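# Route a cable through a mesh tray onto the mat

## Task

A cable rests on the table next to a wire-mesh cable tray. Place the cable in the tray running along its length, bring one of its ends out over the drop-out lip mounted on the tray wall, and rest that end on the mat. When you finish, the cable must have no kinks and must not fold back on itself at any point. The robot must not topple or finish leaning; either one means failure.

## Robot and tools

Robot: TidyBot++, a mobile base (0.54 m long, 0.50 m wide, 0.38 m high) on four powered casters, carrying one seven-joint arm with a two-finger gripper. The shoulder sits 0.12 m ahead of the base centre and 0.68 m above the floor. Segments: upper arm 0.42 m, forearm 0.31 m, hand 0.31 m. The arm begins folded with the hand aimed down; a pointing-down hand reaches at most about 0.94 m high, and only near the base. Cameras: base_camera and wrist_camera, which looks along the hand. Something may occasionally tug briefly on a held part.

Frames, all in metres. Base frame: origin on the floor below the base centre, x forward, y left, z up. Odometry frame: the base frame as it was when the scene began. hand_pose is the midpoint between the finger pads, in the base frame; the hand's z axis runs out along the fingers and the fingers close along its y axis.

move runs one action. Action keys:
- base: an object of offsets from where the base is when the command starts, measured along its own axes. translate_m, metres, forward positive, -2 to 2. strafe_m, metres, left positive, -2 to 2. rotate_rad, radians, counter-clockwise from above positive, -6.3 to 6.3. A base move is cut off after 14 s (time_out).
- joints: absolute angles by name, in radians. joint_1_rad any angle (whole arm about vertical; positive is clockwise from above, opposite to heading). joint_2_rad -2.249 to 2.249 (shoulder, 0 is upright, positive leans forward). joint_3_rad any angle. joint_4_rad -2.579 to 2.579 (elbow, 0 straight; with joint_3_rad at 3.14, negative bends forward). joint_5_rad any angle. joint_6_rad -2.099 to 2.099 (wrist). joint_7_rad any angle (hand roll; pointing down, positive is counter-clockwise from above; at 1.57 the fingers open left and right). gripper_pos 0 (open, gap about 85 mm) to 1 (closed); gap is roughly 85 x (1 - gripper_pos) mm. Unbounded joints go the short way, so send steps under half a turn. Done tolerances: ±0.039 for joints 1 to 4, ±0.095 for 5 to 7, ±0.03 for the gripper.
- target: a single list of seven numbers [x, y, z, qw, qx, qy, qz], an absolute hand pose in the base frame, position in metres then a unit quaternion. With target, joints may only carry gripper_pos. The controller chooses joint angles itself, may swing the elbow, curve or overshoot, and usually stops within about 3 cm; fix it by adding (wanted minus hand_pose) to your last target's x, y, z. To keep a loaded hand still, resend hand_target, not hand_pose. Unreachable poses wander up to 10 s and end time_out.
- speeds: caps for this action only: translate_m and strafe_m 0.05 to 0.5 m/s, rotate_rad 0.1 to 1.57 rad/s. When translating and strafing together, give the speed under just one key.
Also: cameras (list of base_camera, wrist_camera or all; empty list for none) and blocking (true or omitted waits until everything rests; false returns in about 0.5 s while motion continues). A move with no action just reports. Unknown keys make a call invalid; out-of-range values get it refused.

wait: seconds, 0 to 10; returns early once motions finish. stop: brakes all your running motions, which then hold and may keep pressing. zoom_image: camera plus region [x0, y0, x1, y1] in pixels from the top-left, at most 504 by 504. finished_scene: scene number; it ends the scene for good, and the goal must hold with the robot gone.

Result lines: move gives done or the worst status; base_status, joint_status, hand_status give done, moving, off_target (resting away from target, maybe still pushing), not_followed, contact_stop, time_out, stopped, torque_fault, or limit_stop_at_motor_heat. hand_pose is the measured hand; hand_target is where joint targets would put it. joint_positions, base_odometry (wheel-counted, slips count, heading in rad), base_tilt in degrees (forward and right positive), motor_effort in percent with the last action's peak in brackets. on_its_own lists uncommanded behaviour. pictures names the image order. "joint command not followed" or "pose unreachable" with "cause:" means a check held the arm back (self-collision is checked; hitting the base is not). ARM HIT, MOTOR HOT and OVER-TEMPERATURE FAULT warn of hard contact and heating. earlier move reports a non-blocking move's progress.

Order rule: if a move or wait is refused, or an uncommanded stop (contact_stop, time_out, torque fault) shows up, the remaining move, wait and finished_scene calls of that reply are skipped.

Cautions. The arm does not avoid obstacles and keeps pushing when blocked; a joint torque above 104.5 N m (joints 1 to 4) or 51.3 N m (joints 5 to 7) freezes the arm for 10 s. Loads make the arm sag; do not command a loaded joint to its read angle. A raised arm snagged while the base moves, sideways pushes on a raised hand, or long reaches out of the folded posture can tip the robot; back away to right it. Avoid dropping or releasing moving parts, slamming, hard hits, heavy pushing, and excess gripper force, including squeezing hard on a cable still lying on something. Long stretched holds heat motors.

Each tool is called after "Emit:" as a command line: name --argument value for each argument, lists and objects as JSON in quotes; but a table of rows of numbers goes row by row, as --pt "numbers of a row", without its own name.

## Session

Emit:
move

Scene clock: 0.00 s.
base_odometry: x=+0.000 y=+0.000 heading=+0.000
base_tilt: forward=+0.6 right=-1.0
base_status: not commanded
joint_positions: joint_1_rad=-0.009 joint_2_rad=-0.320 joint_3_rad=+3.151 joint_4_rad=-2.509 joint_5_rad=-0.023 joint_6_rad=-0.878 joint_7_rad=+1.598 gripper_pos=+0.000
joint_status: not commanded
motor_effort: joint_1_rad=+0 joint_2_rad=-1 joint_3_rad=+1 joint_4_rad=+13 joint_5_rad=+0 joint_6_rad=+1 joint_7_rad=+0
hand_pose: x=+0.2663 y=+0.0072 z=+0.5887 quat_wxyz=(-0.010, +0.999, +0.006, +0.038) (m; base frame)
hand_target: x=+0.2655 y=+0.0072 z=+0.5883 quat_wxyz=(-0.010, +0.999, +0.006, +0.037) (m; base frame)
hand_status: not commanded
pictures: base_camera, wrist_camera

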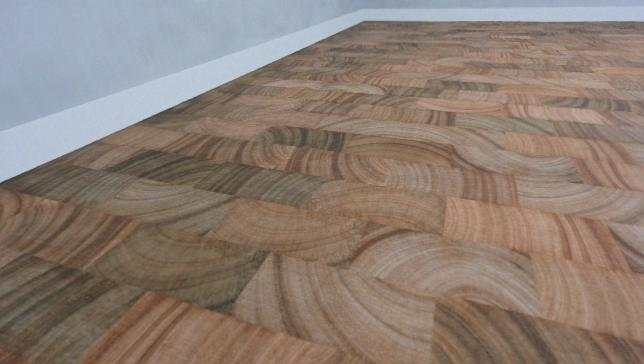

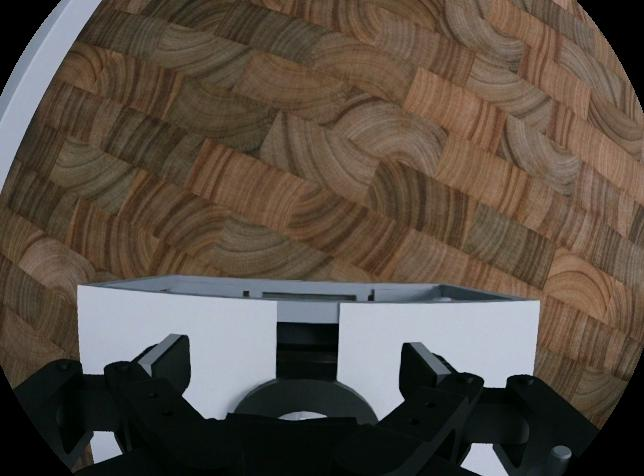

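Emit:
move --base '{"rotate_rad": -1.4}' --cameras '["base_camera"]'

Emit:
move --base '{"rotate_rad": -1.2}' --cameras '["base_camera"]'

Emit:
move --base '{"rotate_rad": -1.2}' --cameras '["base_camera"]'

Scene clock: 4.87 s.
move: done
base_odometry: x=+0.000 y=+0.000 heading=-1.400
base_tilt: forward=+0.7 right=-1.0
base_status: done
joint_positions: joint_1_rad=-0.009 joint_2_rad=-0.320 joint_3_rad=+3.151 joint_4_rad=-2.509 joint_5_rad=-0.023 joint_6_rad=-0.878 joint_7_rad=+1.598 gripper_pos=+0.000
joint_status: not commanded
motor_effort: joint_1_rad=+0(1) joint_2_rad=-1(2) joint_3_rad=+0(1) joint_4_rad=+13(13) joint_5_rad=+0(1) joint_6_rad=+1(2) joint_7_rad=+0(1)
hand_pose: x=+0.2663 y=+0.0072 z=+0.5887 quat_wxyz=(-0.010, +0.999, +0.006, +0.038) (m; base frame)
hand_target: x=+0.2655 y=+0.0072 z=+0.5883 quat_wxyz=(-0.010, +0.999, +0.006, +0.037) (m; base frame)
hand_status: not commanded
pictures: base_camera

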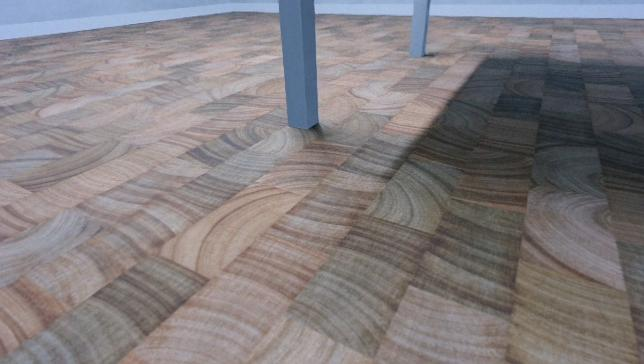

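Scene clock: 6.90 s.
move: done
base_odometry: x=+0.000 y=+0.000 heading=-2.600
base_tilt: forward=+0.7 right=-1.1
base_status: done
joint_positions: joint_1_rad=-0.009 joint_2_rad=-0.320 joint_3_rad=+3.151 joint_4_rad=-2.509 joint_5_rad=-0.023 joint_6_rad=-0.878 joint_7_rad=+1.598 gripper_pos=+0.000
joint_status: not commanded
motor_effort: joint_1_rad=-1(1) joint_2_rad=-1(2) joint_3_rad=+0(1) joint_4_rad=+13(13) joint_5_rad=+0(1) joint_6_rad=+2(2) joint_7_rad=+0(2)
hand_pose: x=+0.2663 y=+0.0072 z=+0.5887 quat_wxyz=(-0.010, +0.999, +0.006, +0.038) (m; base frame)
hand_target: x=+0.2655 y=+0.0072 z=+0.5883 quat_wxyz=(-0.010, +0.999, +0.006, +0.037) (m; base frame)
hand_status: not commanded
pictures: base_camera

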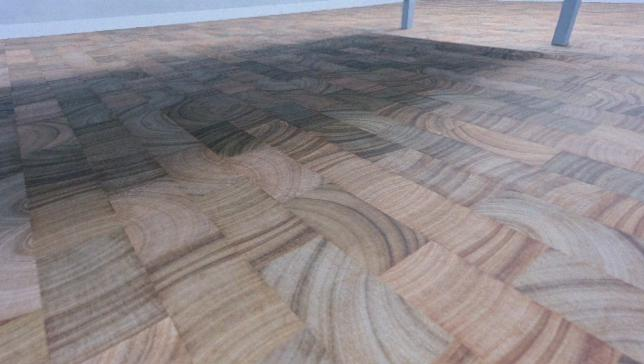

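Scene clock: 8.93 s.
move: done
base_odometry: x=+0.000 y=+0.000 heading=+2.483
base_tilt: forward=+0.7 right=-1.0
base_status: done
joint_positions: joint_1_rad=-0.009 joint_2_rad=-0.320 joint_3_rad=+3.151 joint_4_rad=-2.509 joint_5_rad=-0.023 joint_6_rad=-0.878 joint_7_rad=+1.598 gripper_pos=+0.000
joint_status: not commanded
motor_effort: joint_1_rad=-1(1) joint_2_rad=-2(2) joint_3_rad=+0(1) joint_4_rad=+13(14) joint_5_rad=+0(1) joint_6_rad=+1(2) joint_7_rad=-1(1)
hand_pose: x=+0.2663 y=+0.0072 z=+0.5887 quat_wxyz=(-0.010, +0.999, +0.006, +0.038) (m; base frame)
hand_target: x=+0.2655 y=+0.0072 z=+0.5883 quat_wxyz=(-0.010, +0.999, +0.006, +0.037) (m; base frame)
hand_status: not commanded
pictures: base_camera

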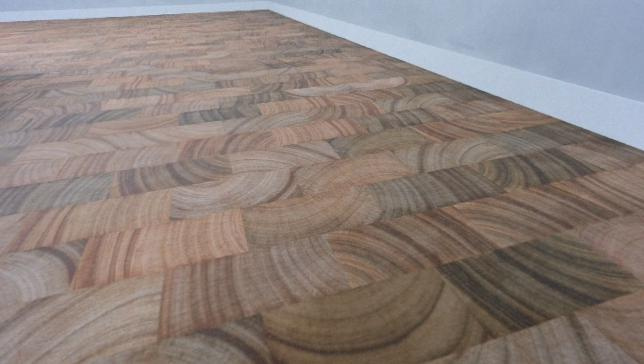

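Emit:
move --base '{"rotate_rad": 1.75}' --joints '{"joint_2_rad": -0.3, "joint_4_rad": -1.0, "joint_6_rad": -0.9}'

Scene clock: 17.40 s.
move: done
base_odometry: x=+0.000 y=+0.000 heading=-2.050
base_tilt: forward=+0.6 right=-1.0
base_status: done
joint_positions: joint_1_rad=-0.009 joint_2_rad=-0.303 joint_3_rad=+3.148 joint_4_rad=-1.004 joint_5_rad=-0.023 joint_6_rad=-0.878 joint_7_rad=+1.598 gripper_pos=+0.000
joint_status: all done
motor_effort: joint_1_rad=+0(2) joint_2_rad=-3(11) joint_3_rad=+0(2) joint_4_rad=+14(19) joint_5_rad=+0(1) joint_6_rad=+9(9) joint_7_rad=-1(1)
hand_pose: x=+0.5072 y=+0.0070 z=+1.3215 quat_wxyz=(-0.004, +0.710, +0.011, +0.705) (m; base frame)
hand_target: x=+0.5084 y=+0.0050 z=+1.3152 quat_wxyz=(-0.003, +0.717, +0.010, +0.697) (m; base frame)
hand_status: not commanded
pictures: base_camera, wrist_camera

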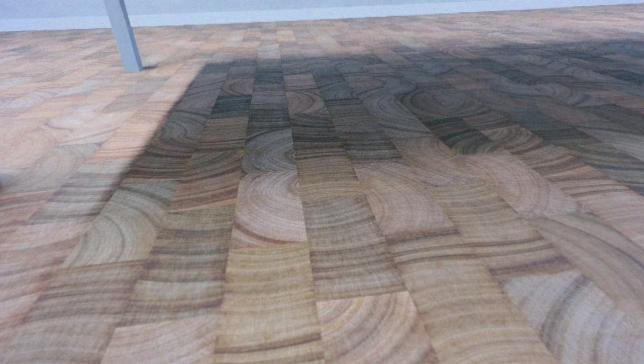

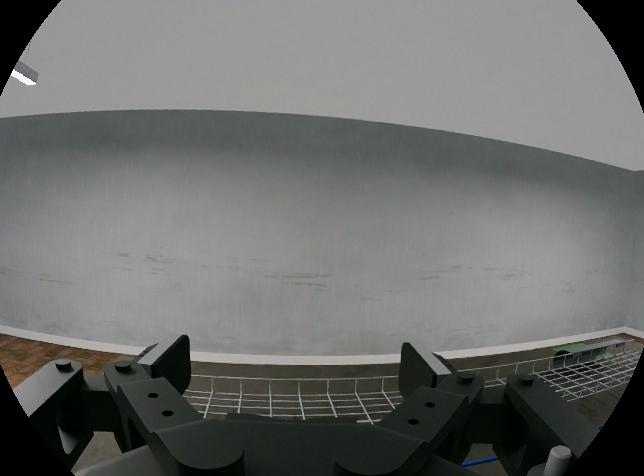

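Emit:
move --base '{"rotate_rad": -0.25}' --joints '{"joint_6_rad": -1.7}'

Scene clock: 20.43 s.
move: done
base_odometry: x=+0.000 y=+0.000 heading=-2.299
base_tilt: forward=+0.6 right=-1.1
base_status: done
joint_positions: joint_1_rad=-0.009 joint_2_rad=-0.303 joint_3_rad=+3.149 joint_4_rad=-0.999 joint_5_rad=-0.023 joint_6_rad=-1.632 joint_7_rad=+1.598 gripper_pos=+0.000
joint_status: all done
motor_effort: joint_1_rad=-1(2) joint_2_rad=-2(5) joint_3_rad=+0(2) joint_4_rad=+13(15) joint_5_rad=+0(2) joint_6_rad=+6(10) joint_7_rad=+0(1)
hand_pose: x=+0.4213 y=+0.0082 z=+1.1111 quat_wxyz=(-0.006, +0.918, +0.018, +0.396) (m; base frame)
hand_target: x=+0.4075 y=+0.0072 z=+1.0948 quat_wxyz=(-0.006, +0.932, +0.018, +0.362) (m; base frame)
hand_status: not commanded
pictures: base_camera, wrist_camera

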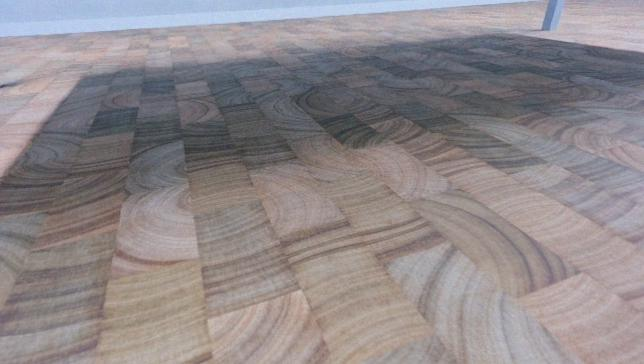

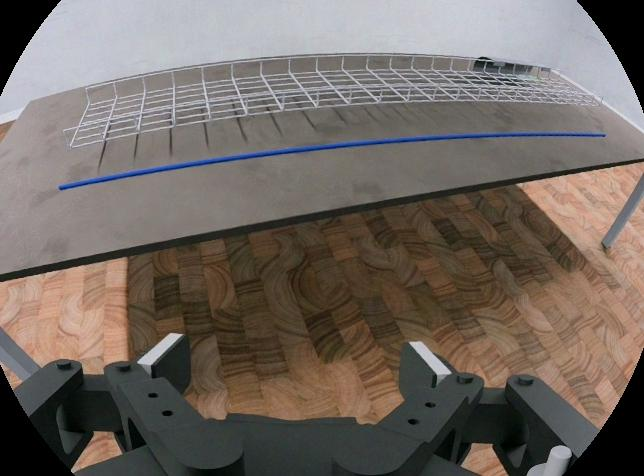

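Emit:
zoom_image --camera "wrist_camera" --region '[380, 30, 630, 190]'

Emit:
zoom_image --camera "wrist_camera" --region '[20, 40, 420, 240]'

Scaled by 2.016.

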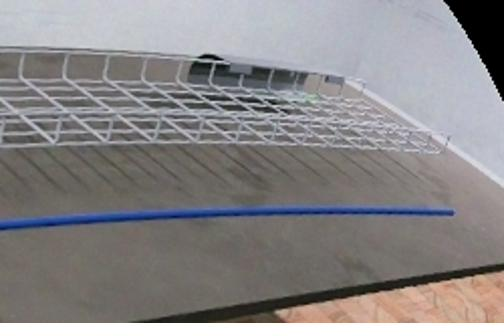

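Scaled by 1.260.

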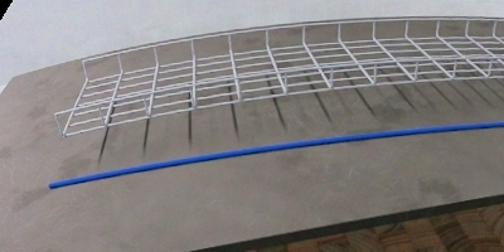

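Emit:
move --base '{"rotate_rad": 0.58}'

Emit:
move --base '{"strafe_m": -0.8}'

Scene clock: 35.07 s.
move: done
base_odometry: x=+0.000 y=+0.000 heading=-1.719
base_tilt: forward=+0.7 right=-1.1
base_status: done
joint_positions: joint_1_rad=-0.009 joint_2_rad=-0.303 joint_3_rad=+3.149 joint_4_rad=-0.999 joint_5_rad=-0.023 joint_6_rad=-1.632 joint_7_rad=+1.598 gripper_pos=+0.000
joint_status: not commanded
motor_effort: joint_1_rad=-1(1) joint_2_rad=-2(3) joint_3_rad=+1(2) joint_4_rad=+14(14) joint_5_rad=+0(2) joint_6_rad=+7(7) joint_7_rad=+0(1)
hand_pose: x=+0.4213 y=+0.0082 z=+1.1111 quat_wxyz=(-0.006, +0.918, +0.018, +0.396) (m; base frame)
hand_target: x=+0.4075 y=+0.0072 z=+1.0948 quat_wxyz=(-0.006, +0.932, +0.018, +0.362) (m; base frame)
hand_status: not commanded
pictures: base_camera, wrist_camera

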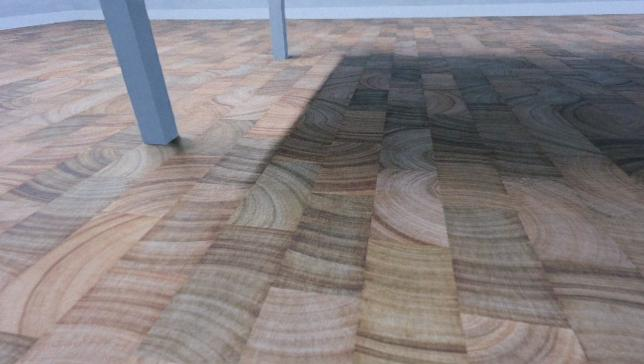

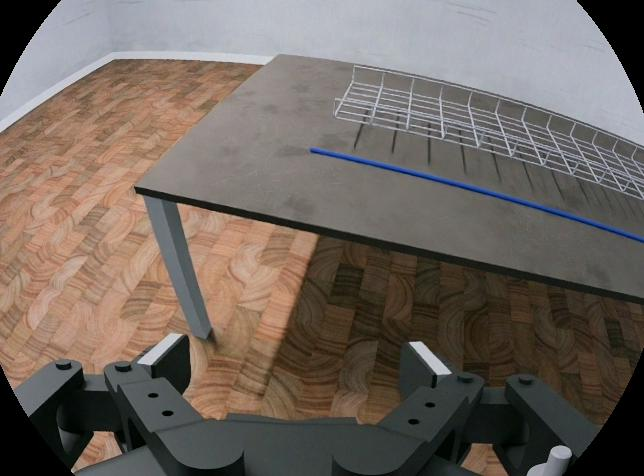

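Scene clock: 38.03 s.
move: done
base_odometry: x=-0.791 y=+0.118 heading=-1.719
base_tilt: forward=+0.8 right=-0.9
base_status: done
joint_positions: joint_1_rad=-0.009 joint_2_rad=-0.303 joint_3_rad=+3.149 joint_4_rad=-0.999 joint_5_rad=-0.023 joint_6_rad=-1.632 joint_7_rad=+1.598 gripper_pos=+0.000
joint_status: not commanded
motor_effort: joint_1_rad=-1(1) joint_2_rad=-2(3) joint_3_rad=+1(3) joint_4_rad=+13(14) joint_5_rad=+0(2) joint_6_rad=+6(7) joint_7_rad=-1(2)
hand_pose: x=+0.4213 y=+0.0081 z=+1.1111 quat_wxyz=(-0.006, +0.918, +0.018, +0.396) (m; base frame)
hand_target: x=+0.4075 y=+0.0072 z=+1.0948 quat_wxyz=(-0.006, +0.932, +0.018, +0.362) (m; base frame)
hand_status: not commanded
pictures: base_camera, wrist_camera

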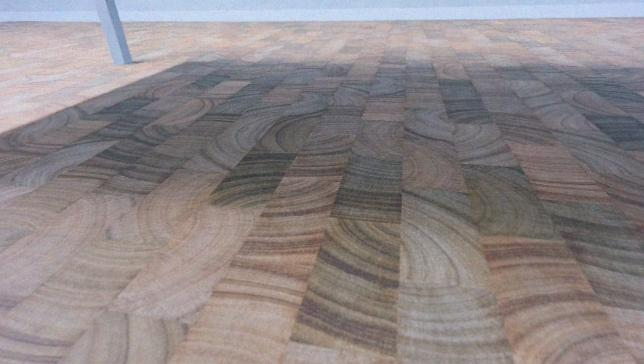

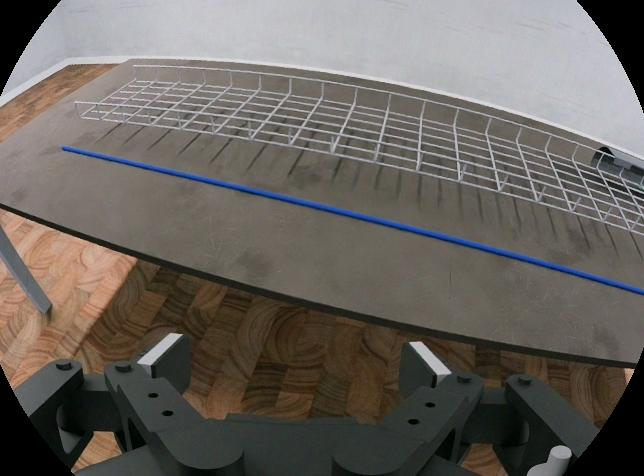

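Emit:
move --base '{"rotate_rad": -0.22, "strafe_m": -0.5}'

Scene clock: 42.40 s.
move: done
base_odometry: x=-1.286 y=+0.192 heading=-1.939
base_tilt: forward=+0.6 right=-1.1
base_status: done
joint_positions: joint_1_rad=-0.009 joint_2_rad=-0.303 joint_3_rad=+3.151 joint_4_rad=-0.999 joint_5_rad=-0.023 joint_6_rad=-1.632 joint_7_rad=+1.598 gripper_pos=+0.000
joint_status: not commanded
motor_effort: joint_1_rad=-1(2) joint_2_rad=-2(4) joint_3_rad=+1(3) joint_4_rad=+13(14) joint_5_rad=+0(1) joint_6_rad=+6(7) joint_7_rad=+0(2)
hand_pose: x=+0.4214 y=+0.0074 z=+1.1110 quat_wxyz=(-0.006, +0.918, +0.017, +0.396) (m; base frame)
hand_target: x=+0.4075 y=+0.0072 z=+1.0948 quat_wxyz=(-0.006, +0.932, +0.018, +0.362) (m; base frame)
hand_status: not commanded
pictures: base_camera, wrist_camera

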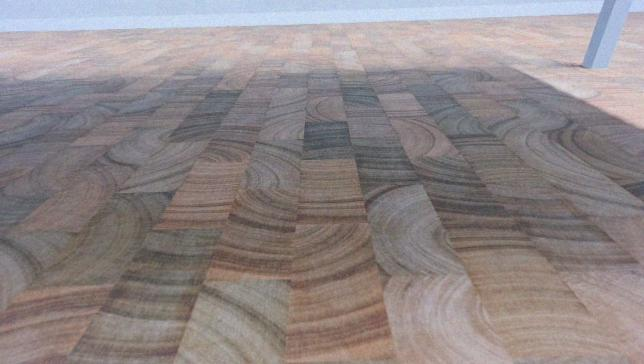

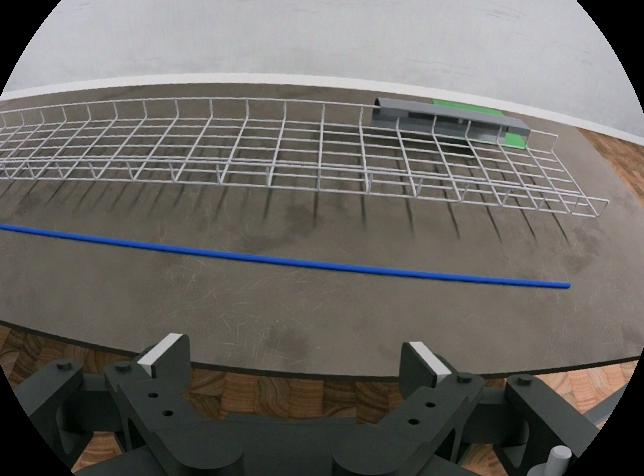

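Emit:
move --target '[0.45, 0.0, 1.0, 0, 0.976, 0, 0.216]' --base '{"rotate_rad": -0.04}'

Emit:
move --target '[0.50, 0.0, 0.9, 0, 1, 0, 0]' --base '{"translate_m": 0.1}'

Scene clock: 56.57 s.
move: off_target
base_odometry: x=-1.286 y=+0.192 heading=-1.979
base_tilt: forward=+0.6 right=-1.0
base_status: done
joint_positions: joint_1_rad=-0.009 joint_2_rad=-0.124 joint_3_rad=+3.152 joint_4_rad=-1.071 joint_5_rad=-0.023 joint_6_rad=-1.683 joint_7_rad=+1.598 gripper_pos=+0.000
joint_status: not commanded
motor_effort: joint_1_rad=-1(1) joint_2_rad=-10(15) joint_3_rad=+0(1) joint_4_rad=+15(17) joint_5_rad=+0(1) joint_6_rad=+5(7) joint_7_rad=+0(1)
hand_pose: x=+0.4745 y=+0.0077 z=+1.0116 quat_wxyz=(-0.008, +0.967, +0.017, +0.253) (m; base frame)
hand_target: x=+0.4500 y=+0.0000 z=+1.0000 quat_wxyz=(+0.000, +0.976, +0.000, +0.216) (m; base frame)
hand_status: off_target (0.028 m and 4.9 deg from the pose sent, 0.115 m and 21.8 deg at the start)
pictures: base_camera, wrist_camera

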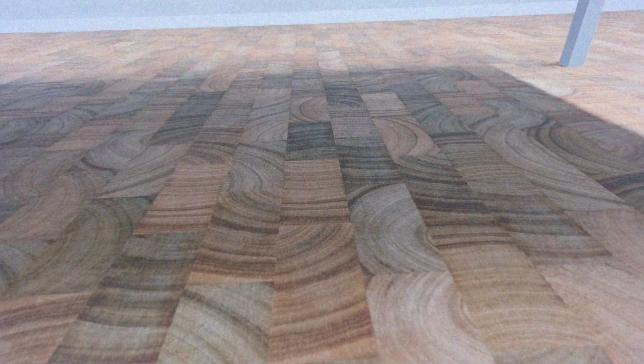

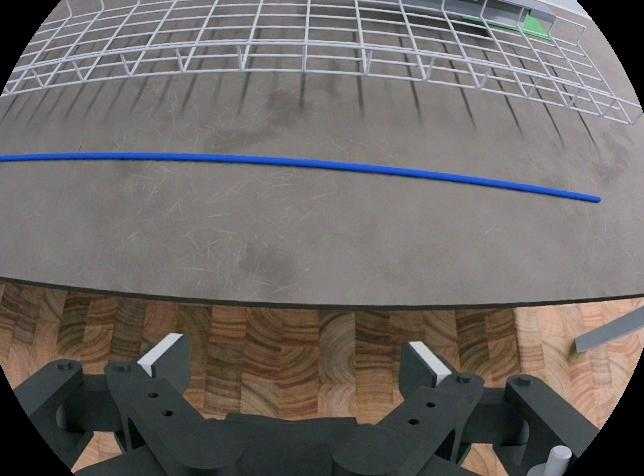

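Scene clock: 58.30 s.
move: off_target
base_odometry: x=-1.326 y=+0.100 heading=-1.979
base_tilt: forward=+0.7 right=-0.9
base_status: done
joint_positions: joint_1_rad=-0.009 joint_2_rad=+0.226 joint_3_rad=+3.161 joint_4_rad=-0.977 joint_5_rad=-0.023 joint_6_rad=-1.881 joint_7_rad=+1.598 gripper_pos=+0.000
joint_status: not commanded
motor_effort: joint_1_rad=-1(1) joint_2_rad=-23(28) joint_3_rad=+0(1) joint_4_rad=+14(17) joint_5_rad=+0(1) joint_6_rad=+1(6) joint_7_rad=+0(1)
hand_pose: x=+0.5249 y=+0.0050 z=+0.8943 quat_wxyz=(-0.008, +0.999, +0.013, +0.029) (m; base frame)
hand_target: x=+0.5000 y=+0.0000 z=+0.9000 quat_wxyz=(+0.000, +1.000, +0.000, +0.000) (m; base frame)
hand_status: off_target (0.026 m and 3.8 deg from the pose sent, 0.115 m and 29.4 deg at the start)
pictures: base_camera, wrist_camera

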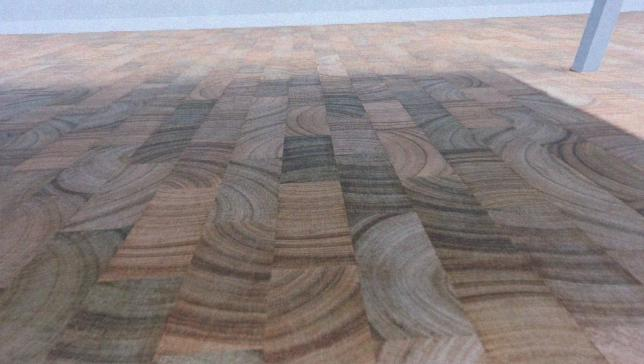

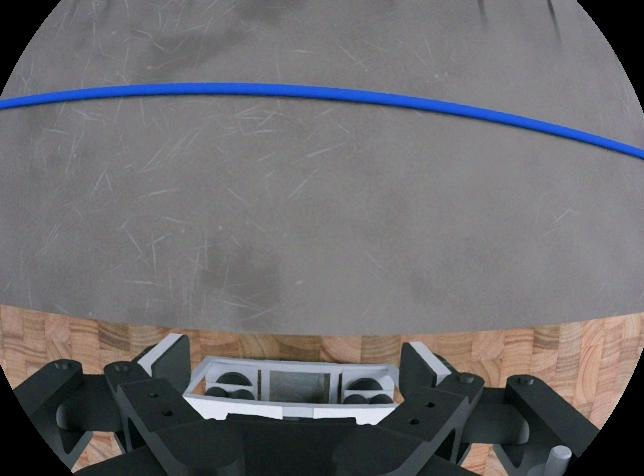

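Emit:
move --target '[0.50, 0.0, 0.92, 0, 0.7071, 0.7071, 0]'

Emit:
move --base '{"translate_m": 0.22, "strafe_m": -0.1}'

Scene clock: 86.70 s.
move: off_target
base_odometry: x=-1.326 y=+0.100 heading=-1.979
base_tilt: forward=+0.8 right=-0.9
base_status: not commanded
joint_positions: joint_1_rad=+0.093 joint_2_rad=+0.238 joint_3_rad=+2.977 joint_4_rad=-0.869 joint_5_rad=-0.019 joint_6_rad=-1.961 joint_7_rad=+3.024 gripper_pos=+0.000
joint_status: not commanded
motor_effort: joint_1_rad=+0(1) joint_2_rad=-23(24) joint_3_rad=-1(1) joint_4_rad=+14(15) joint_5_rad=+0(1) joint_6_rad=+1(2) joint_7_rad=-1(2)
hand_pose: x=+0.5191 y=+0.0246 z=+0.9228 quat_wxyz=(+0.003, +0.722, +0.690, +0.048) (m; base frame)
hand_target: x=+0.5000 y=+0.0000 z=+0.9200 quat_wxyz=(+0.000, +0.707, +0.707, +0.000) (m; base frame)
hand_status: off_target (0.031 m and 6.0 deg from the pose sent, 0.036 m and 88.6 deg at the start)
pictures: base_camera, wrist_camera

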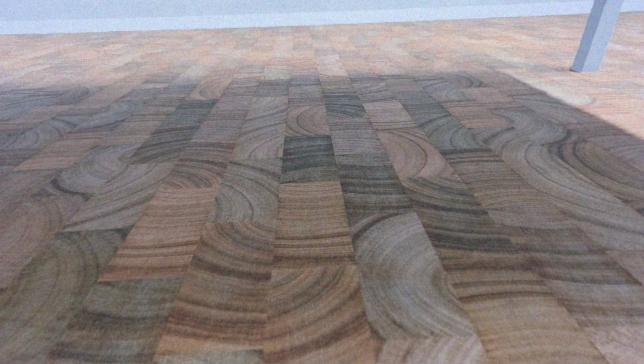

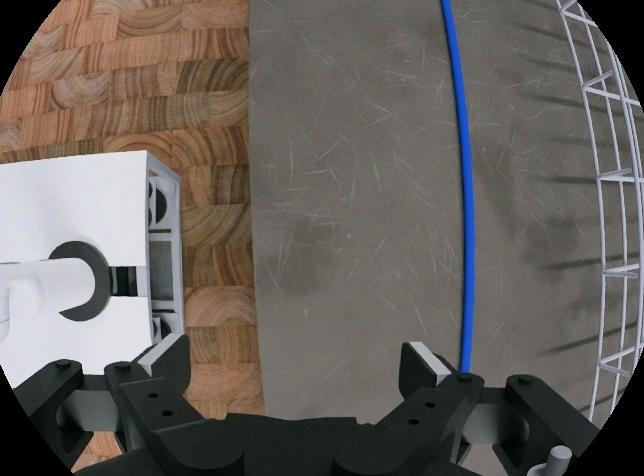

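Scene clock: 88.27 s.
move: done
base_odometry: x=-1.505 y=-0.062 heading=-1.979
base_tilt: forward=+0.8 right=-1.0
base_status: done
joint_positions: joint_1_rad=+0.099 joint_2_rad=+0.263 joint_3_rad=+2.975 joint_4_rad=-0.866 joint_5_rad=-0.017 joint_6_rad=-1.966 joint_7_rad=+3.025 gripper_pos=+0.000
joint_status: not commanded
motor_effort: joint_1_rad=+0(2) joint_2_rad=-23(28) joint_3_rad=-1(1) joint_4_rad=+14(15) joint_5_rad=-1(2) joint_6_rad=+1(2) joint_7_rad=+0(1)
hand_pose: x=+0.5238 y=+0.0214 z=+0.9133 quat_wxyz=(-0.007, +0.724, +0.689, +0.038) (m; base frame)
hand_target: x=+0.5000 y=+0.0000 z=+0.9200 quat_wxyz=(+0.000, +0.707, +0.707, +0.000) (m; base frame)
hand_status: not commanded
pictures: base_camera, wrist_camera

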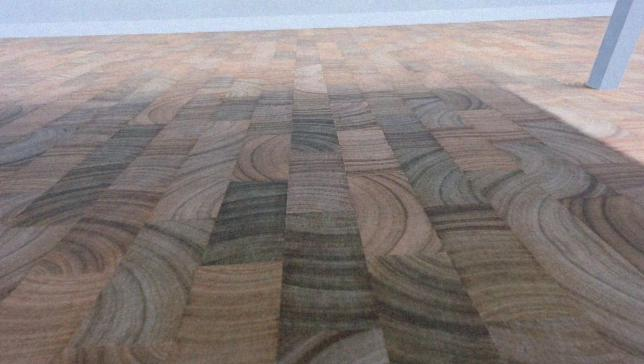

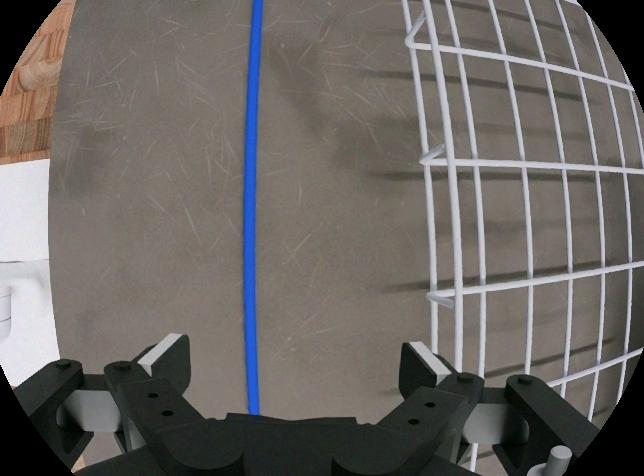

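Emit:
move --target '[0.45, -0.12, 0.80, 0, 0.7071, 0.7071, 0]' --cameras '["wrist_camera"]'

Scene clock: 94.80 s.
move: off_target
base_odometry: x=-1.505 y=-0.062 heading=-1.979
base_tilt: forward=+0.7 right=-1.1
base_status: not commanded
joint_positions: joint_1_rad=+0.253 joint_2_rad=+0.113 joint_3_rad=+3.212 joint_4_rad=-1.431 joint_5_rad=-0.017 joint_6_rad=-1.682 joint_7_rad=+3.419 gripper_pos=+0.000
joint_status: not commanded
motor_effort: joint_1_rad=+0(2) joint_2_rad=-19(24) joint_3_rad=+0(1) joint_4_rad=+15(15) joint_5_rad=-1(1) joint_6_rad=+0(1) joint_7_rad=-1(1)
hand_pose: x=+0.4403 y=-0.0999 z=+0.7980 quat_wxyz=(-0.039, +0.722, +0.690, -0.016) (m; base frame)
hand_target: x=+0.4500 y=-0.1200 z=+0.8000 quat_wxyz=(+0.000, +0.707, +0.707, +0.000) (m; base frame)
hand_status: off_target (0.022 m and 5.5 deg from the pose sent, 0.196 m and 5.2 deg at the start)
pictures: wrist_camera

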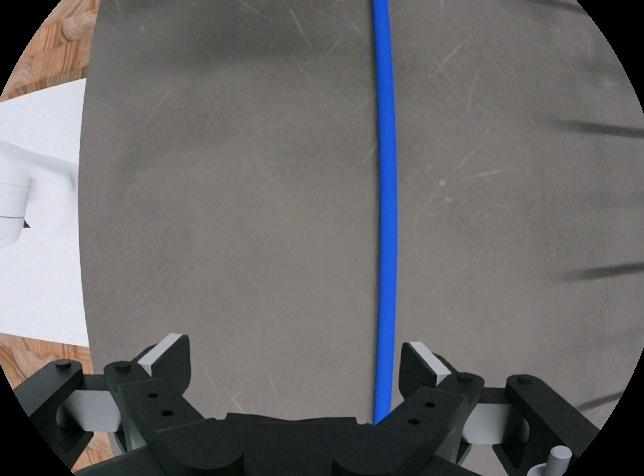

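Emit:
move --target '[0.495, -0.12, 0.745, 0, 0.7071, 0.7071, 0]' --cameras '["wrist_camera"]'

Scene clock: 98.20 s.
move: off_target
base_odometry: x=-1.505 y=-0.062 heading=-1.979
base_tilt: forward=+0.7 right=-1.0
base_status: not commanded
joint_positions: joint_1_rad=+0.335 joint_2_rad=+0.205 joint_3_rad=+3.098 joint_4_rad=-1.476 joint_5_rad=-0.017 joint_6_rad=-1.526 joint_7_rad=+3.422 gripper_pos=+0.000
joint_status: not commanded
motor_effort: joint_1_rad=-1(1) joint_2_rad=-23(25) joint_3_rad=+0(1) joint_4_rad=+15(16) joint_5_rad=+0(1) joint_6_rad=+0(1) joint_7_rad=+0(1)
hand_pose: x=+0.4817 y=-0.1030 z=+0.7486 quat_wxyz=(-0.035, +0.711, +0.702, -0.005) (m; base frame)
hand_target: x=+0.4950 y=-0.1200 z=+0.7450 quat_wxyz=(+0.000, +0.707, +0.707, +0.000) (m; base frame)
hand_status: off_target (0.022 m and 4.1 deg from the pose sent, 0.079 m and 5.5 deg at the start)
pictures: wrist_camera

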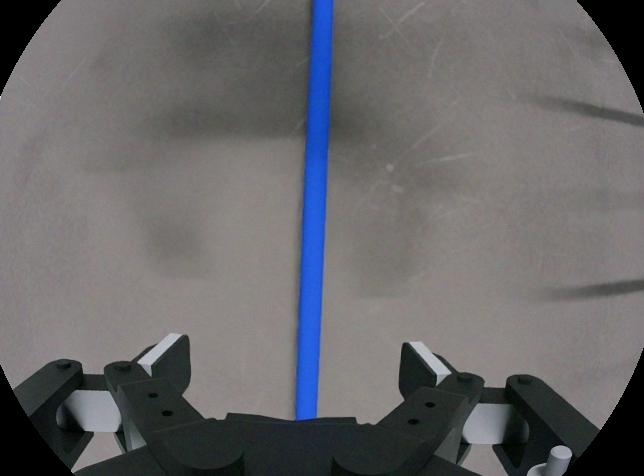

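Emit:
move --target '[0.497, -0.12, 0.718, 0, 0.7071, 0.7071, 0]' --cameras '["wrist_camera"]'

Emit:
move --joints '{"gripper_pos": 0.9}' --cameras '["wrist_camera"]'

Scene clock: 101.93 s.
move: off_target
base_odometry: x=-1.505 y=-0.062 heading=-1.979
base_tilt: forward=+0.7 right=-1.0
base_status: not commanded
joint_positions: joint_1_rad=+0.348 joint_2_rad=+0.214 joint_3_rad=+3.082 joint_4_rad=-1.546 joint_5_rad=-0.017 joint_6_rad=-1.441 joint_7_rad=+3.422 gripper_pos=+0.000
joint_status: not commanded
motor_effort: joint_1_rad=-1(1) joint_2_rad=-23(24) joint_3_rad=+0(0) joint_4_rad=+15(16) joint_5_rad=+0(1) joint_6_rad=+0(1) joint_7_rad=-1(2)
hand_pose: x=+0.4839 y=-0.1025 z=+0.7235 quat_wxyz=(-0.033, +0.711, +0.703, -0.001) (m; base frame)
hand_target: x=+0.4970 y=-0.1200 z=+0.7180 quat_wxyz=(+0.000, +0.707, +0.707, +0.000) (m; base frame)
hand_status: off_target (0.023 m and 3.8 deg from the pose sent, 0.038 m and 4.1 deg at the start)
pictures: wrist_camera

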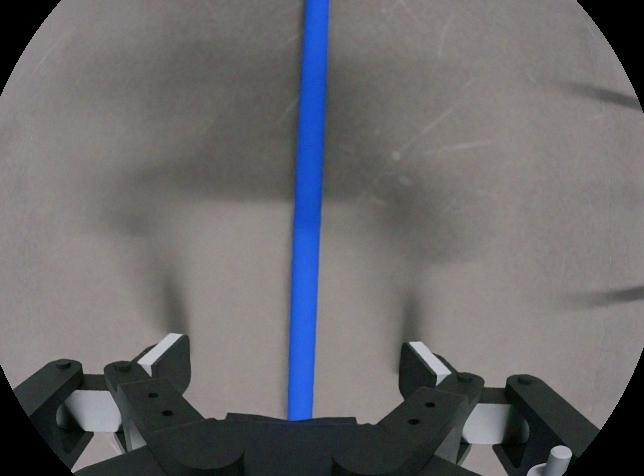

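Scene clock: 102.97 s.
move: done
base_odometry: x=-1.505 y=-0.062 heading=-1.979
base_tilt: forward=+0.8 right=-1.0
base_status: not commanded
joint_positions: joint_1_rad=+0.350 joint_2_rad=+0.199 joint_3_rad=+3.080 joint_4_rad=-1.534 joint_5_rad=-0.017 joint_6_rad=-1.427 joint_7_rad=+3.422 gripper_pos=+0.898
joint_status: all done
motor_effort: joint_1_rad=+0(1) joint_2_rad=-16(23) joint_3_rad=+0(0) joint_4_rad=+12(15) joint_5_rad=-1(1) joint_6_rad=+2(3) joint_7_rad=+0(1)
hand_pose: x=+0.4914 y=-0.1049 z=+0.7325 quat_wxyz=(-0.015, +0.711, +0.703, +0.008) (m; base frame)
hand_target: x=+0.4970 y=-0.1200 z=+0.7180 quat_wxyz=(+0.000, +0.707, +0.707, +0.000) (m; base frame)
hand_status: not commanded
pictures: wrist_camera

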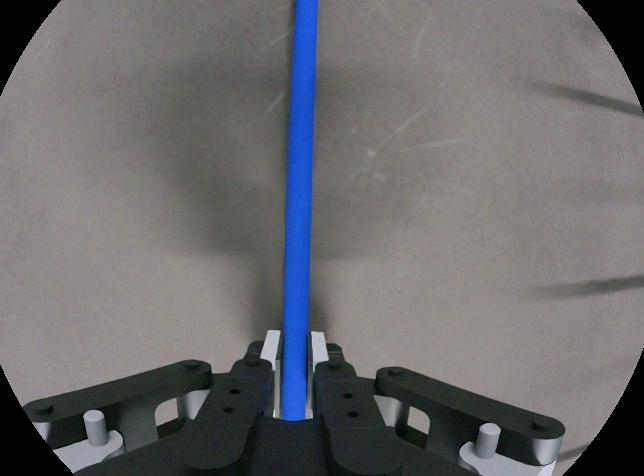

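Emit:
move --joints '{"gripper_pos": 1.0}' --cameras '[]'

Emit:
move --target '[0.50, -0.12, 0.86, 0, 0.7071, 0.7071, 0]'

Scene clock: 106.90 s.
move: off_target
base_odometry: x=-1.505 y=-0.062 heading=-1.979
base_tilt: forward=+0.7 right=-1.0
base_status: not commanded
joint_positions: joint_1_rad=+0.350 joint_2_rad=+0.198 joint_3_rad=+3.080 joint_4_rad=-1.534 joint_5_rad=-0.017 joint_6_rad=-1.427 joint_7_rad=+3.422 gripper_pos=+0.943
joint_status: gripper_pos off_target (ended at +0.943, target +1.000)
motor_effort: joint_1_rad=-1(1) joint_2_rad=-16(17) joint_3_rad=+0(1) joint_4_rad=+12(12) joint_5_rad=+0(1) joint_6_rad=+1(2) joint_7_rad=+0(1)
hand_pose: x=+0.4914 y=-0.1048 z=+0.7329 quat_wxyz=(-0.015, +0.711, +0.703, +0.008) (m; base frame)
hand_target: x=+0.4970 y=-0.1200 z=+0.7180 quat_wxyz=(+0.000, +0.707, +0.707, +0.000) (m; base frame)
hand_status: not commanded
pictures: none
No camera images: "cameras" was empty.

Scene clock: 108.57 s.
move: off_target
base_odometry: x=-1.505 y=-0.062 heading=-1.979
base_tilt: forward=+0.6 right=-1.0
base_status: not commanded
joint_positions: joint_1_rad=+0.350 joint_2_rad=+0.231 joint_3_rad=+3.072 joint_4_rad=-1.093 joint_5_rad=-0.017 joint_6_rad=-1.750 joint_7_rad=+3.422 gripper_pos=+0.943
joint_status: not commanded
motor_effort: joint_1_rad=+0(1) joint_2_rad=-24(27) joint_3_rad=+0(1) joint_4_rad=+16(17) joint_5_rad=+0(1) joint_6_rad=+2(3) joint_7_rad=+0(1)
hand_pose: x=+0.5246 y=-0.1140 z=+0.8584 quat_wxyz=(+0.022, +0.706, +0.707, +0.031) (m; base frame)
hand_target: x=+0.5000 y=-0.1200 z=+0.8600 quat_wxyz=(+0.000, +0.707, +0.707, +0.000) (m; base frame)
hand_status: off_target (0.025 m and 4.4 deg from the pose sent, 0.128 m and 2.0 deg at the start)
pictures: base_camera, wrist_camera

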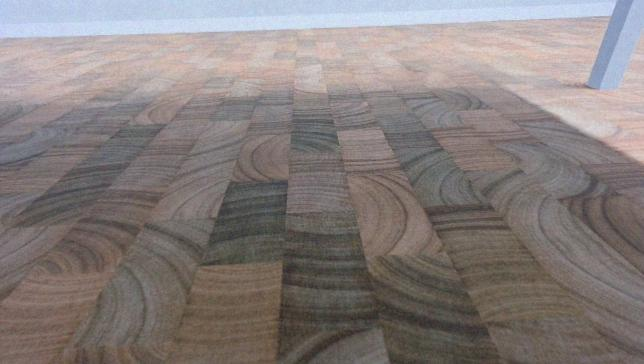

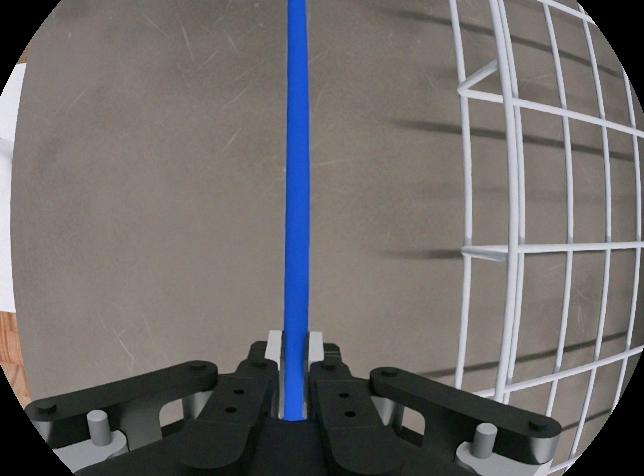

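Emit:
move --target '[0.62, -0.12, 0.90, 0.123, 0.696, 0.696, 0.123]' --cameras '["wrist_camera"]'

Emit:
move --target '[0.81, -0.12, 0.88, 0.213, 0.674, 0.674, 0.213]' --cameras '["wrist_camera"]'

Scene clock: 116.73 s.
move: off_target
base_odometry: x=-1.505 y=-0.062 heading=-1.979
base_tilt: forward=+0.7 right=-1.1
base_status: not commanded
joint_positions: joint_1_rad=+0.357 joint_2_rad=+0.284 joint_3_rad=+3.016 joint_4_rad=-0.950 joint_5_rad=-0.017 joint_6_rad=-1.643 joint_7_rad=+3.422 gripper_pos=+0.943
joint_status: not commanded
motor_effort: joint_1_rad=+0(1) joint_2_rad=-27(27) joint_3_rad=+0(0) joint_4_rad=+16(17) joint_5_rad=+0(1) joint_6_rad=+3(3) joint_7_rad=+0(1)
hand_pose: x=+0.5992 y=-0.1167 z=+0.8908 quat_wxyz=(+0.102, +0.686, +0.715, +0.089) (m; base frame)
hand_target: x=+0.6200 y=-0.1200 z=+0.9000 quat_wxyz=(+0.123, +0.696, +0.696, +0.123) (m; base frame)
hand_status: off_target (0.023 m and 5.2 deg from the pose sent, 0.104 m and 15.7 deg at the start)
pictures: wrist_camera

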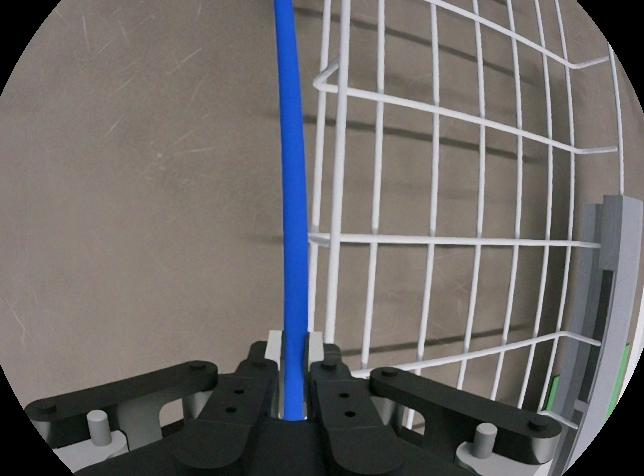

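Scene clock: 118.40 s.
move: off_target
base_odometry: x=-1.505 y=-0.062 heading=-1.979
base_tilt: forward=+0.7 right=-1.0
base_status: not commanded
joint_positions: joint_1_rad=+0.333 joint_2_rad=+0.601 joint_3_rad=+2.924 joint_4_rad=-0.682 joint_5_rad=-0.017 joint_6_rad=-1.376 joint_7_rad=+3.387 gripper_pos=+0.943
joint_status: not commanded
motor_effort: joint_1_rad=+0(1) joint_2_rad=-38(41) joint_3_rad=-1(2) joint_4_rad=+18(18) joint_5_rad=-1(1) joint_6_rad=+6(6) joint_7_rad=-1(2)
hand_pose: x=+0.7890 y=-0.1171 z=+0.8509 quat_wxyz=(+0.166, +0.662, +0.705, +0.191) (m; base frame)
hand_target: x=+0.8100 y=-0.1200 z=+0.8800 quat_wxyz=(+0.213, +0.674, +0.674, +0.213) (m; base frame)
hand_status: off_target (0.036 m and 7.1 deg from the pose sent, 0.211 m and 19.7 deg at the start)
pictures: wrist_camera

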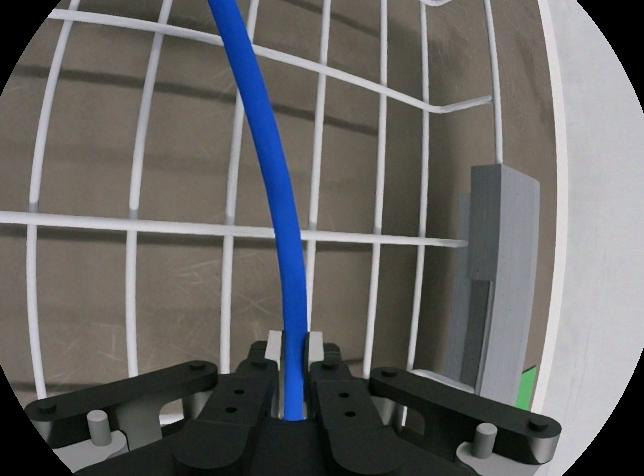

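Emit:
move --target '[0.84, -0.12, 0.81, 0.213, 0.674, 0.674, 0.213]' --cameras '["wrist_camera"]'

Scene clock: 125.50 s.
move: off_target
base_odometry: x=-1.505 y=-0.062 heading=-1.979
base_tilt: forward=+0.7 right=-1.1
base_status: not commanded
joint_positions: joint_1_rad=+0.333 joint_2_rad=+0.633 joint_3_rad=+2.872 joint_4_rad=-0.803 joint_5_rad=+0.012 joint_6_rad=-1.178 joint_7_rad=+3.366 gripper_pos=+0.943
joint_status: not commanded
motor_effort: joint_1_rad=+0(1) joint_2_rad=-38(41) joint_3_rad=-2(3) joint_4_rad=+17(19) joint_5_rad=-1(2) joint_6_rad=+5(6) joint_7_rad=-1(1)
hand_pose: x=+0.8244 y=-0.1024 z=+0.8069 quat_wxyz=(+0.178, +0.656, +0.702, +0.212) (m; base frame)
hand_target: x=+0.8400 y=-0.1200 z=+0.8100 quat_wxyz=(+0.213, +0.674, +0.674, +0.213) (m; base frame)
hand_status: off_target (0.024 m and 5.5 deg from the pose sent, 0.065 m and 7.1 deg at the start)
pictures: wrist_camera

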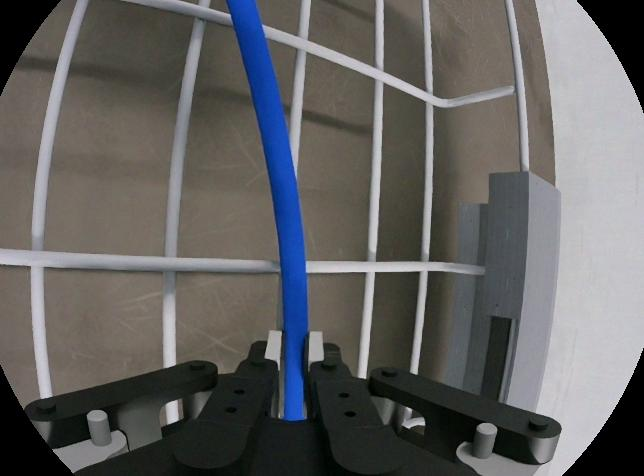

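Emit:
move --target '[0.84, -0.12, 0.775, 0.213, 0.674, 0.674, 0.213]' --cameras '["wrist_camera"]'

Emit:
move --target '[0.84, -0.12, 0.75, 0.213, 0.674, 0.674, 0.213]' --cameras '["wrist_camera"]'

Scene clock: 129.23 s.
move: off_target
base_odometry: x=-1.505 y=-0.062 heading=-1.979
base_tilt: forward=+0.6 right=-1.0
base_status: not commanded
joint_positions: joint_1_rad=+0.354 joint_2_rad=+0.597 joint_3_rad=+2.833 joint_4_rad=-0.900 joint_5_rad=+0.047 joint_6_rad=-1.070 joint_7_rad=+3.348 gripper_pos=+0.943
joint_status: not commanded
motor_effort: joint_1_rad=-2(3) joint_2_rad=-27(38) joint_3_rad=-3(3) joint_4_rad=+14(17) joint_5_rad=-1(2) joint_6_rad=+6(7) joint_7_rad=+0(2)
hand_pose: x=+0.8263 y=-0.1009 z=+0.8061 quat_wxyz=(+0.201, +0.651, +0.697, +0.221) (m; base frame)
hand_target: x=+0.8400 y=-0.1200 z=+0.7750 quat_wxyz=(+0.213, +0.674, +0.674, +0.213) (m; base frame)
hand_status: off_target (0.039 m and 4.0 deg from the pose sent, 0.040 m and 5.5 deg at the start)
pictures: wrist_camera

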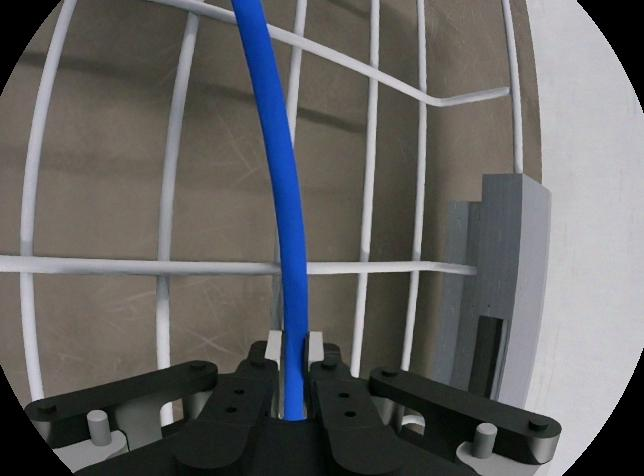

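Scene clock: 130.07 s.
move: off_target
base_odometry: x=-1.505 y=-0.062 heading=-1.979
base_tilt: forward=+0.6 right=-1.1
base_status: not commanded
joint_positions: joint_1_rad=+0.376 joint_2_rad=+0.573 joint_3_rad=+2.800 joint_4_rad=-0.968 joint_5_rad=+0.072 joint_6_rad=-0.996 joint_7_rad=+3.332 gripper_pos=+0.943
joint_status: not commanded
motor_effort: joint_1_rad=-3(3) joint_2_rad=-21(27) joint_3_rad=-2(3) joint_4_rad=+12(14) joint_5_rad=+0(1) joint_6_rad=+7(8) joint_7_rad=+0(1)
hand_pose: x=+0.8258 y=-0.1006 z=+0.8055 quat_wxyz=(+0.216, +0.649, +0.693, +0.228) (m; base frame)
hand_target: x=+0.8400 y=-0.1200 z=+0.7500 quat_wxyz=(+0.213, +0.674, +0.674, +0.213) (m; base frame)
hand_status: off_target (0.061 m and 4.0 deg from the pose sent, 0.061 m and 4.0 deg at the start)
pictures: wrist_camera

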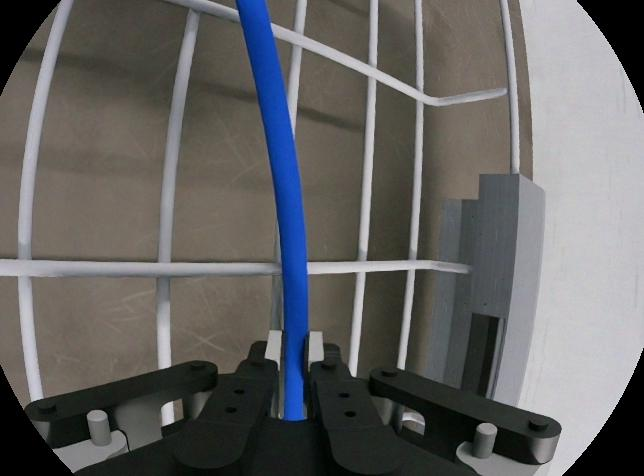

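Emit:
move --target '[0.84, -0.12, 0.81, 0.213, 0.674, 0.674, 0.213]' --cameras '[]'

Emit:
move --joints '{"gripper_pos": 0.6}' --cameras '["wrist_camera"]'

Emit:
move --target '[0.83, -0.12, 0.92, 0.213, 0.674, 0.674, 0.213]' --cameras '["wrist_camera"]'

Emit:
move --target '[0.60, -0.10, 1.0, 0.123, 0.696, 0.696, 0.123]' --cameras '["wrist_camera"]'

Scene clock: 136.17 s.
move: off_target
base_odometry: x=-1.505 y=-0.062 heading=-1.979
base_tilt: forward=+0.7 right=-1.0
base_status: not commanded
joint_positions: joint_1_rad=+0.351 joint_2_rad=+0.643 joint_3_rad=+2.839 joint_4_rad=-0.829 joint_5_rad=+0.072 joint_6_rad=-1.038 joint_7_rad=+3.332 gripper_pos=+0.943
joint_status: not commanded
motor_effort: joint_1_rad=+0(3) joint_2_rad=-40(41) joint_3_rad=-3(3) joint_4_rad=+19(19) joint_5_rad=+1(1) joint_6_rad=+7(8) joint_7_rad=+0(1)
hand_pose: x=+0.8535 y=-0.1202 z=+0.8124 quat_wxyz=(+0.228, +0.656, +0.682, +0.230) (m; base frame)
hand_target: x=+0.8400 y=-0.1200 z=+0.8100 quat_wxyz=(+0.213, +0.674, +0.674, +0.213) (m; base frame)
hand_status: off_target (0.014 m and 3.5 deg from the pose sent, 0.025 m and 4.0 deg at the start)
pictures: none
No camera images: "cameras" was empty.

Scene clock: 136.93 s.
move: done
base_odometry: x=-1.505 y=-0.062 heading=-1.979
base_tilt: forward=+0.7 right=-1.0
base_status: not commanded
joint_positions: joint_1_rad=+0.351 joint_2_rad=+0.643 joint_3_rad=+2.844 joint_4_rad=-0.825 joint_5_rad=+0.072 joint_6_rad=-1.038 joint_7_rad=+3.332 gripper_pos=+0.600
joint_status: all done
motor_effort: joint_1_rad=+0(1) joint_2_rad=-41(41) joint_3_rad=-3(4) joint_4_rad=+18(19) joint_5_rad=+0(2) joint_6_rad=+5(7) joint_7_rad=+0(2)
hand_pose: x=+0.8541 y=-0.1232 z=+0.8141 quat_wxyz=(+0.231, +0.657, +0.680, +0.230) (m; base frame)
hand_target: x=+0.8400 y=-0.1200 z=+0.8100 quat_wxyz=(+0.213, +0.674, +0.674, +0.213) (m; base frame)
hand_status: not commanded
pictures: wrist_camera

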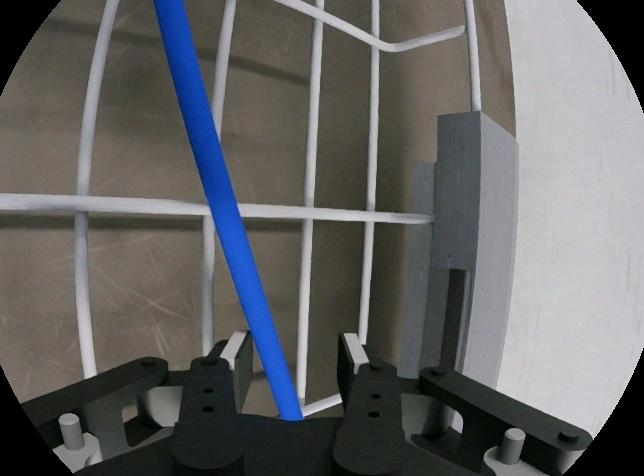

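Scene clock: 147.50 s.
move: time_out
base_odometry: x=-1.505 y=-0.062 heading=-1.979
base_tilt: forward=+0.7 right=-1.0
base_status: not commanded
joint_positions: joint_1_rad=+0.228 joint_2_rad=+0.848 joint_3_rad=+3.136 joint_4_rad=-0.101 joint_5_rad=-0.125 joint_6_rad=-1.688 joint_7_rad=+3.328 gripper_pos=+0.600
joint_status: not commanded
motor_effort: joint_1_rad=+0(5) joint_2_rad=-43(48) joint_3_rad=-1(3) joint_4_rad=+15(19) joint_5_rad=-1(3) joint_6_rad=+5(7) joint_7_rad=+0(2)
hand_pose: x=+0.8298 y=-0.1218 z=+0.8727 quat_wxyz=(+0.175, +0.681, +0.686, +0.187) (m; base frame)
hand_target: x=+0.8270 y=-0.1212 z=+0.8767 quat_wxyz=(+0.176, +0.681, +0.686, +0.187) (m; base frame)
hand_status: time_out (0.047 m and 5.5 deg from the pose sent, 0.109 m and 3.5 deg at the start)
pictures: wrist_camera

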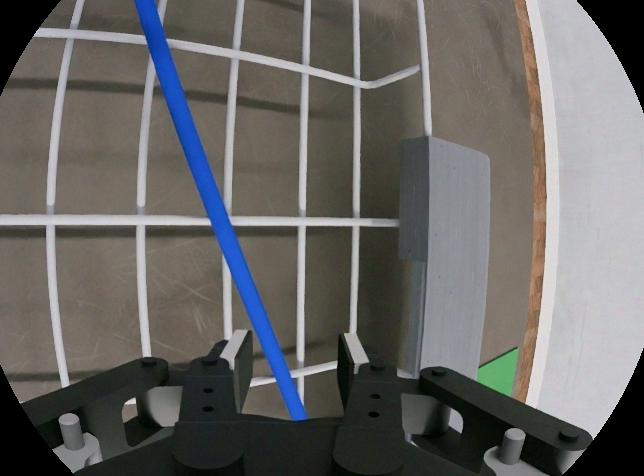

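not run: a stop that you did not command came earlier in this reply.


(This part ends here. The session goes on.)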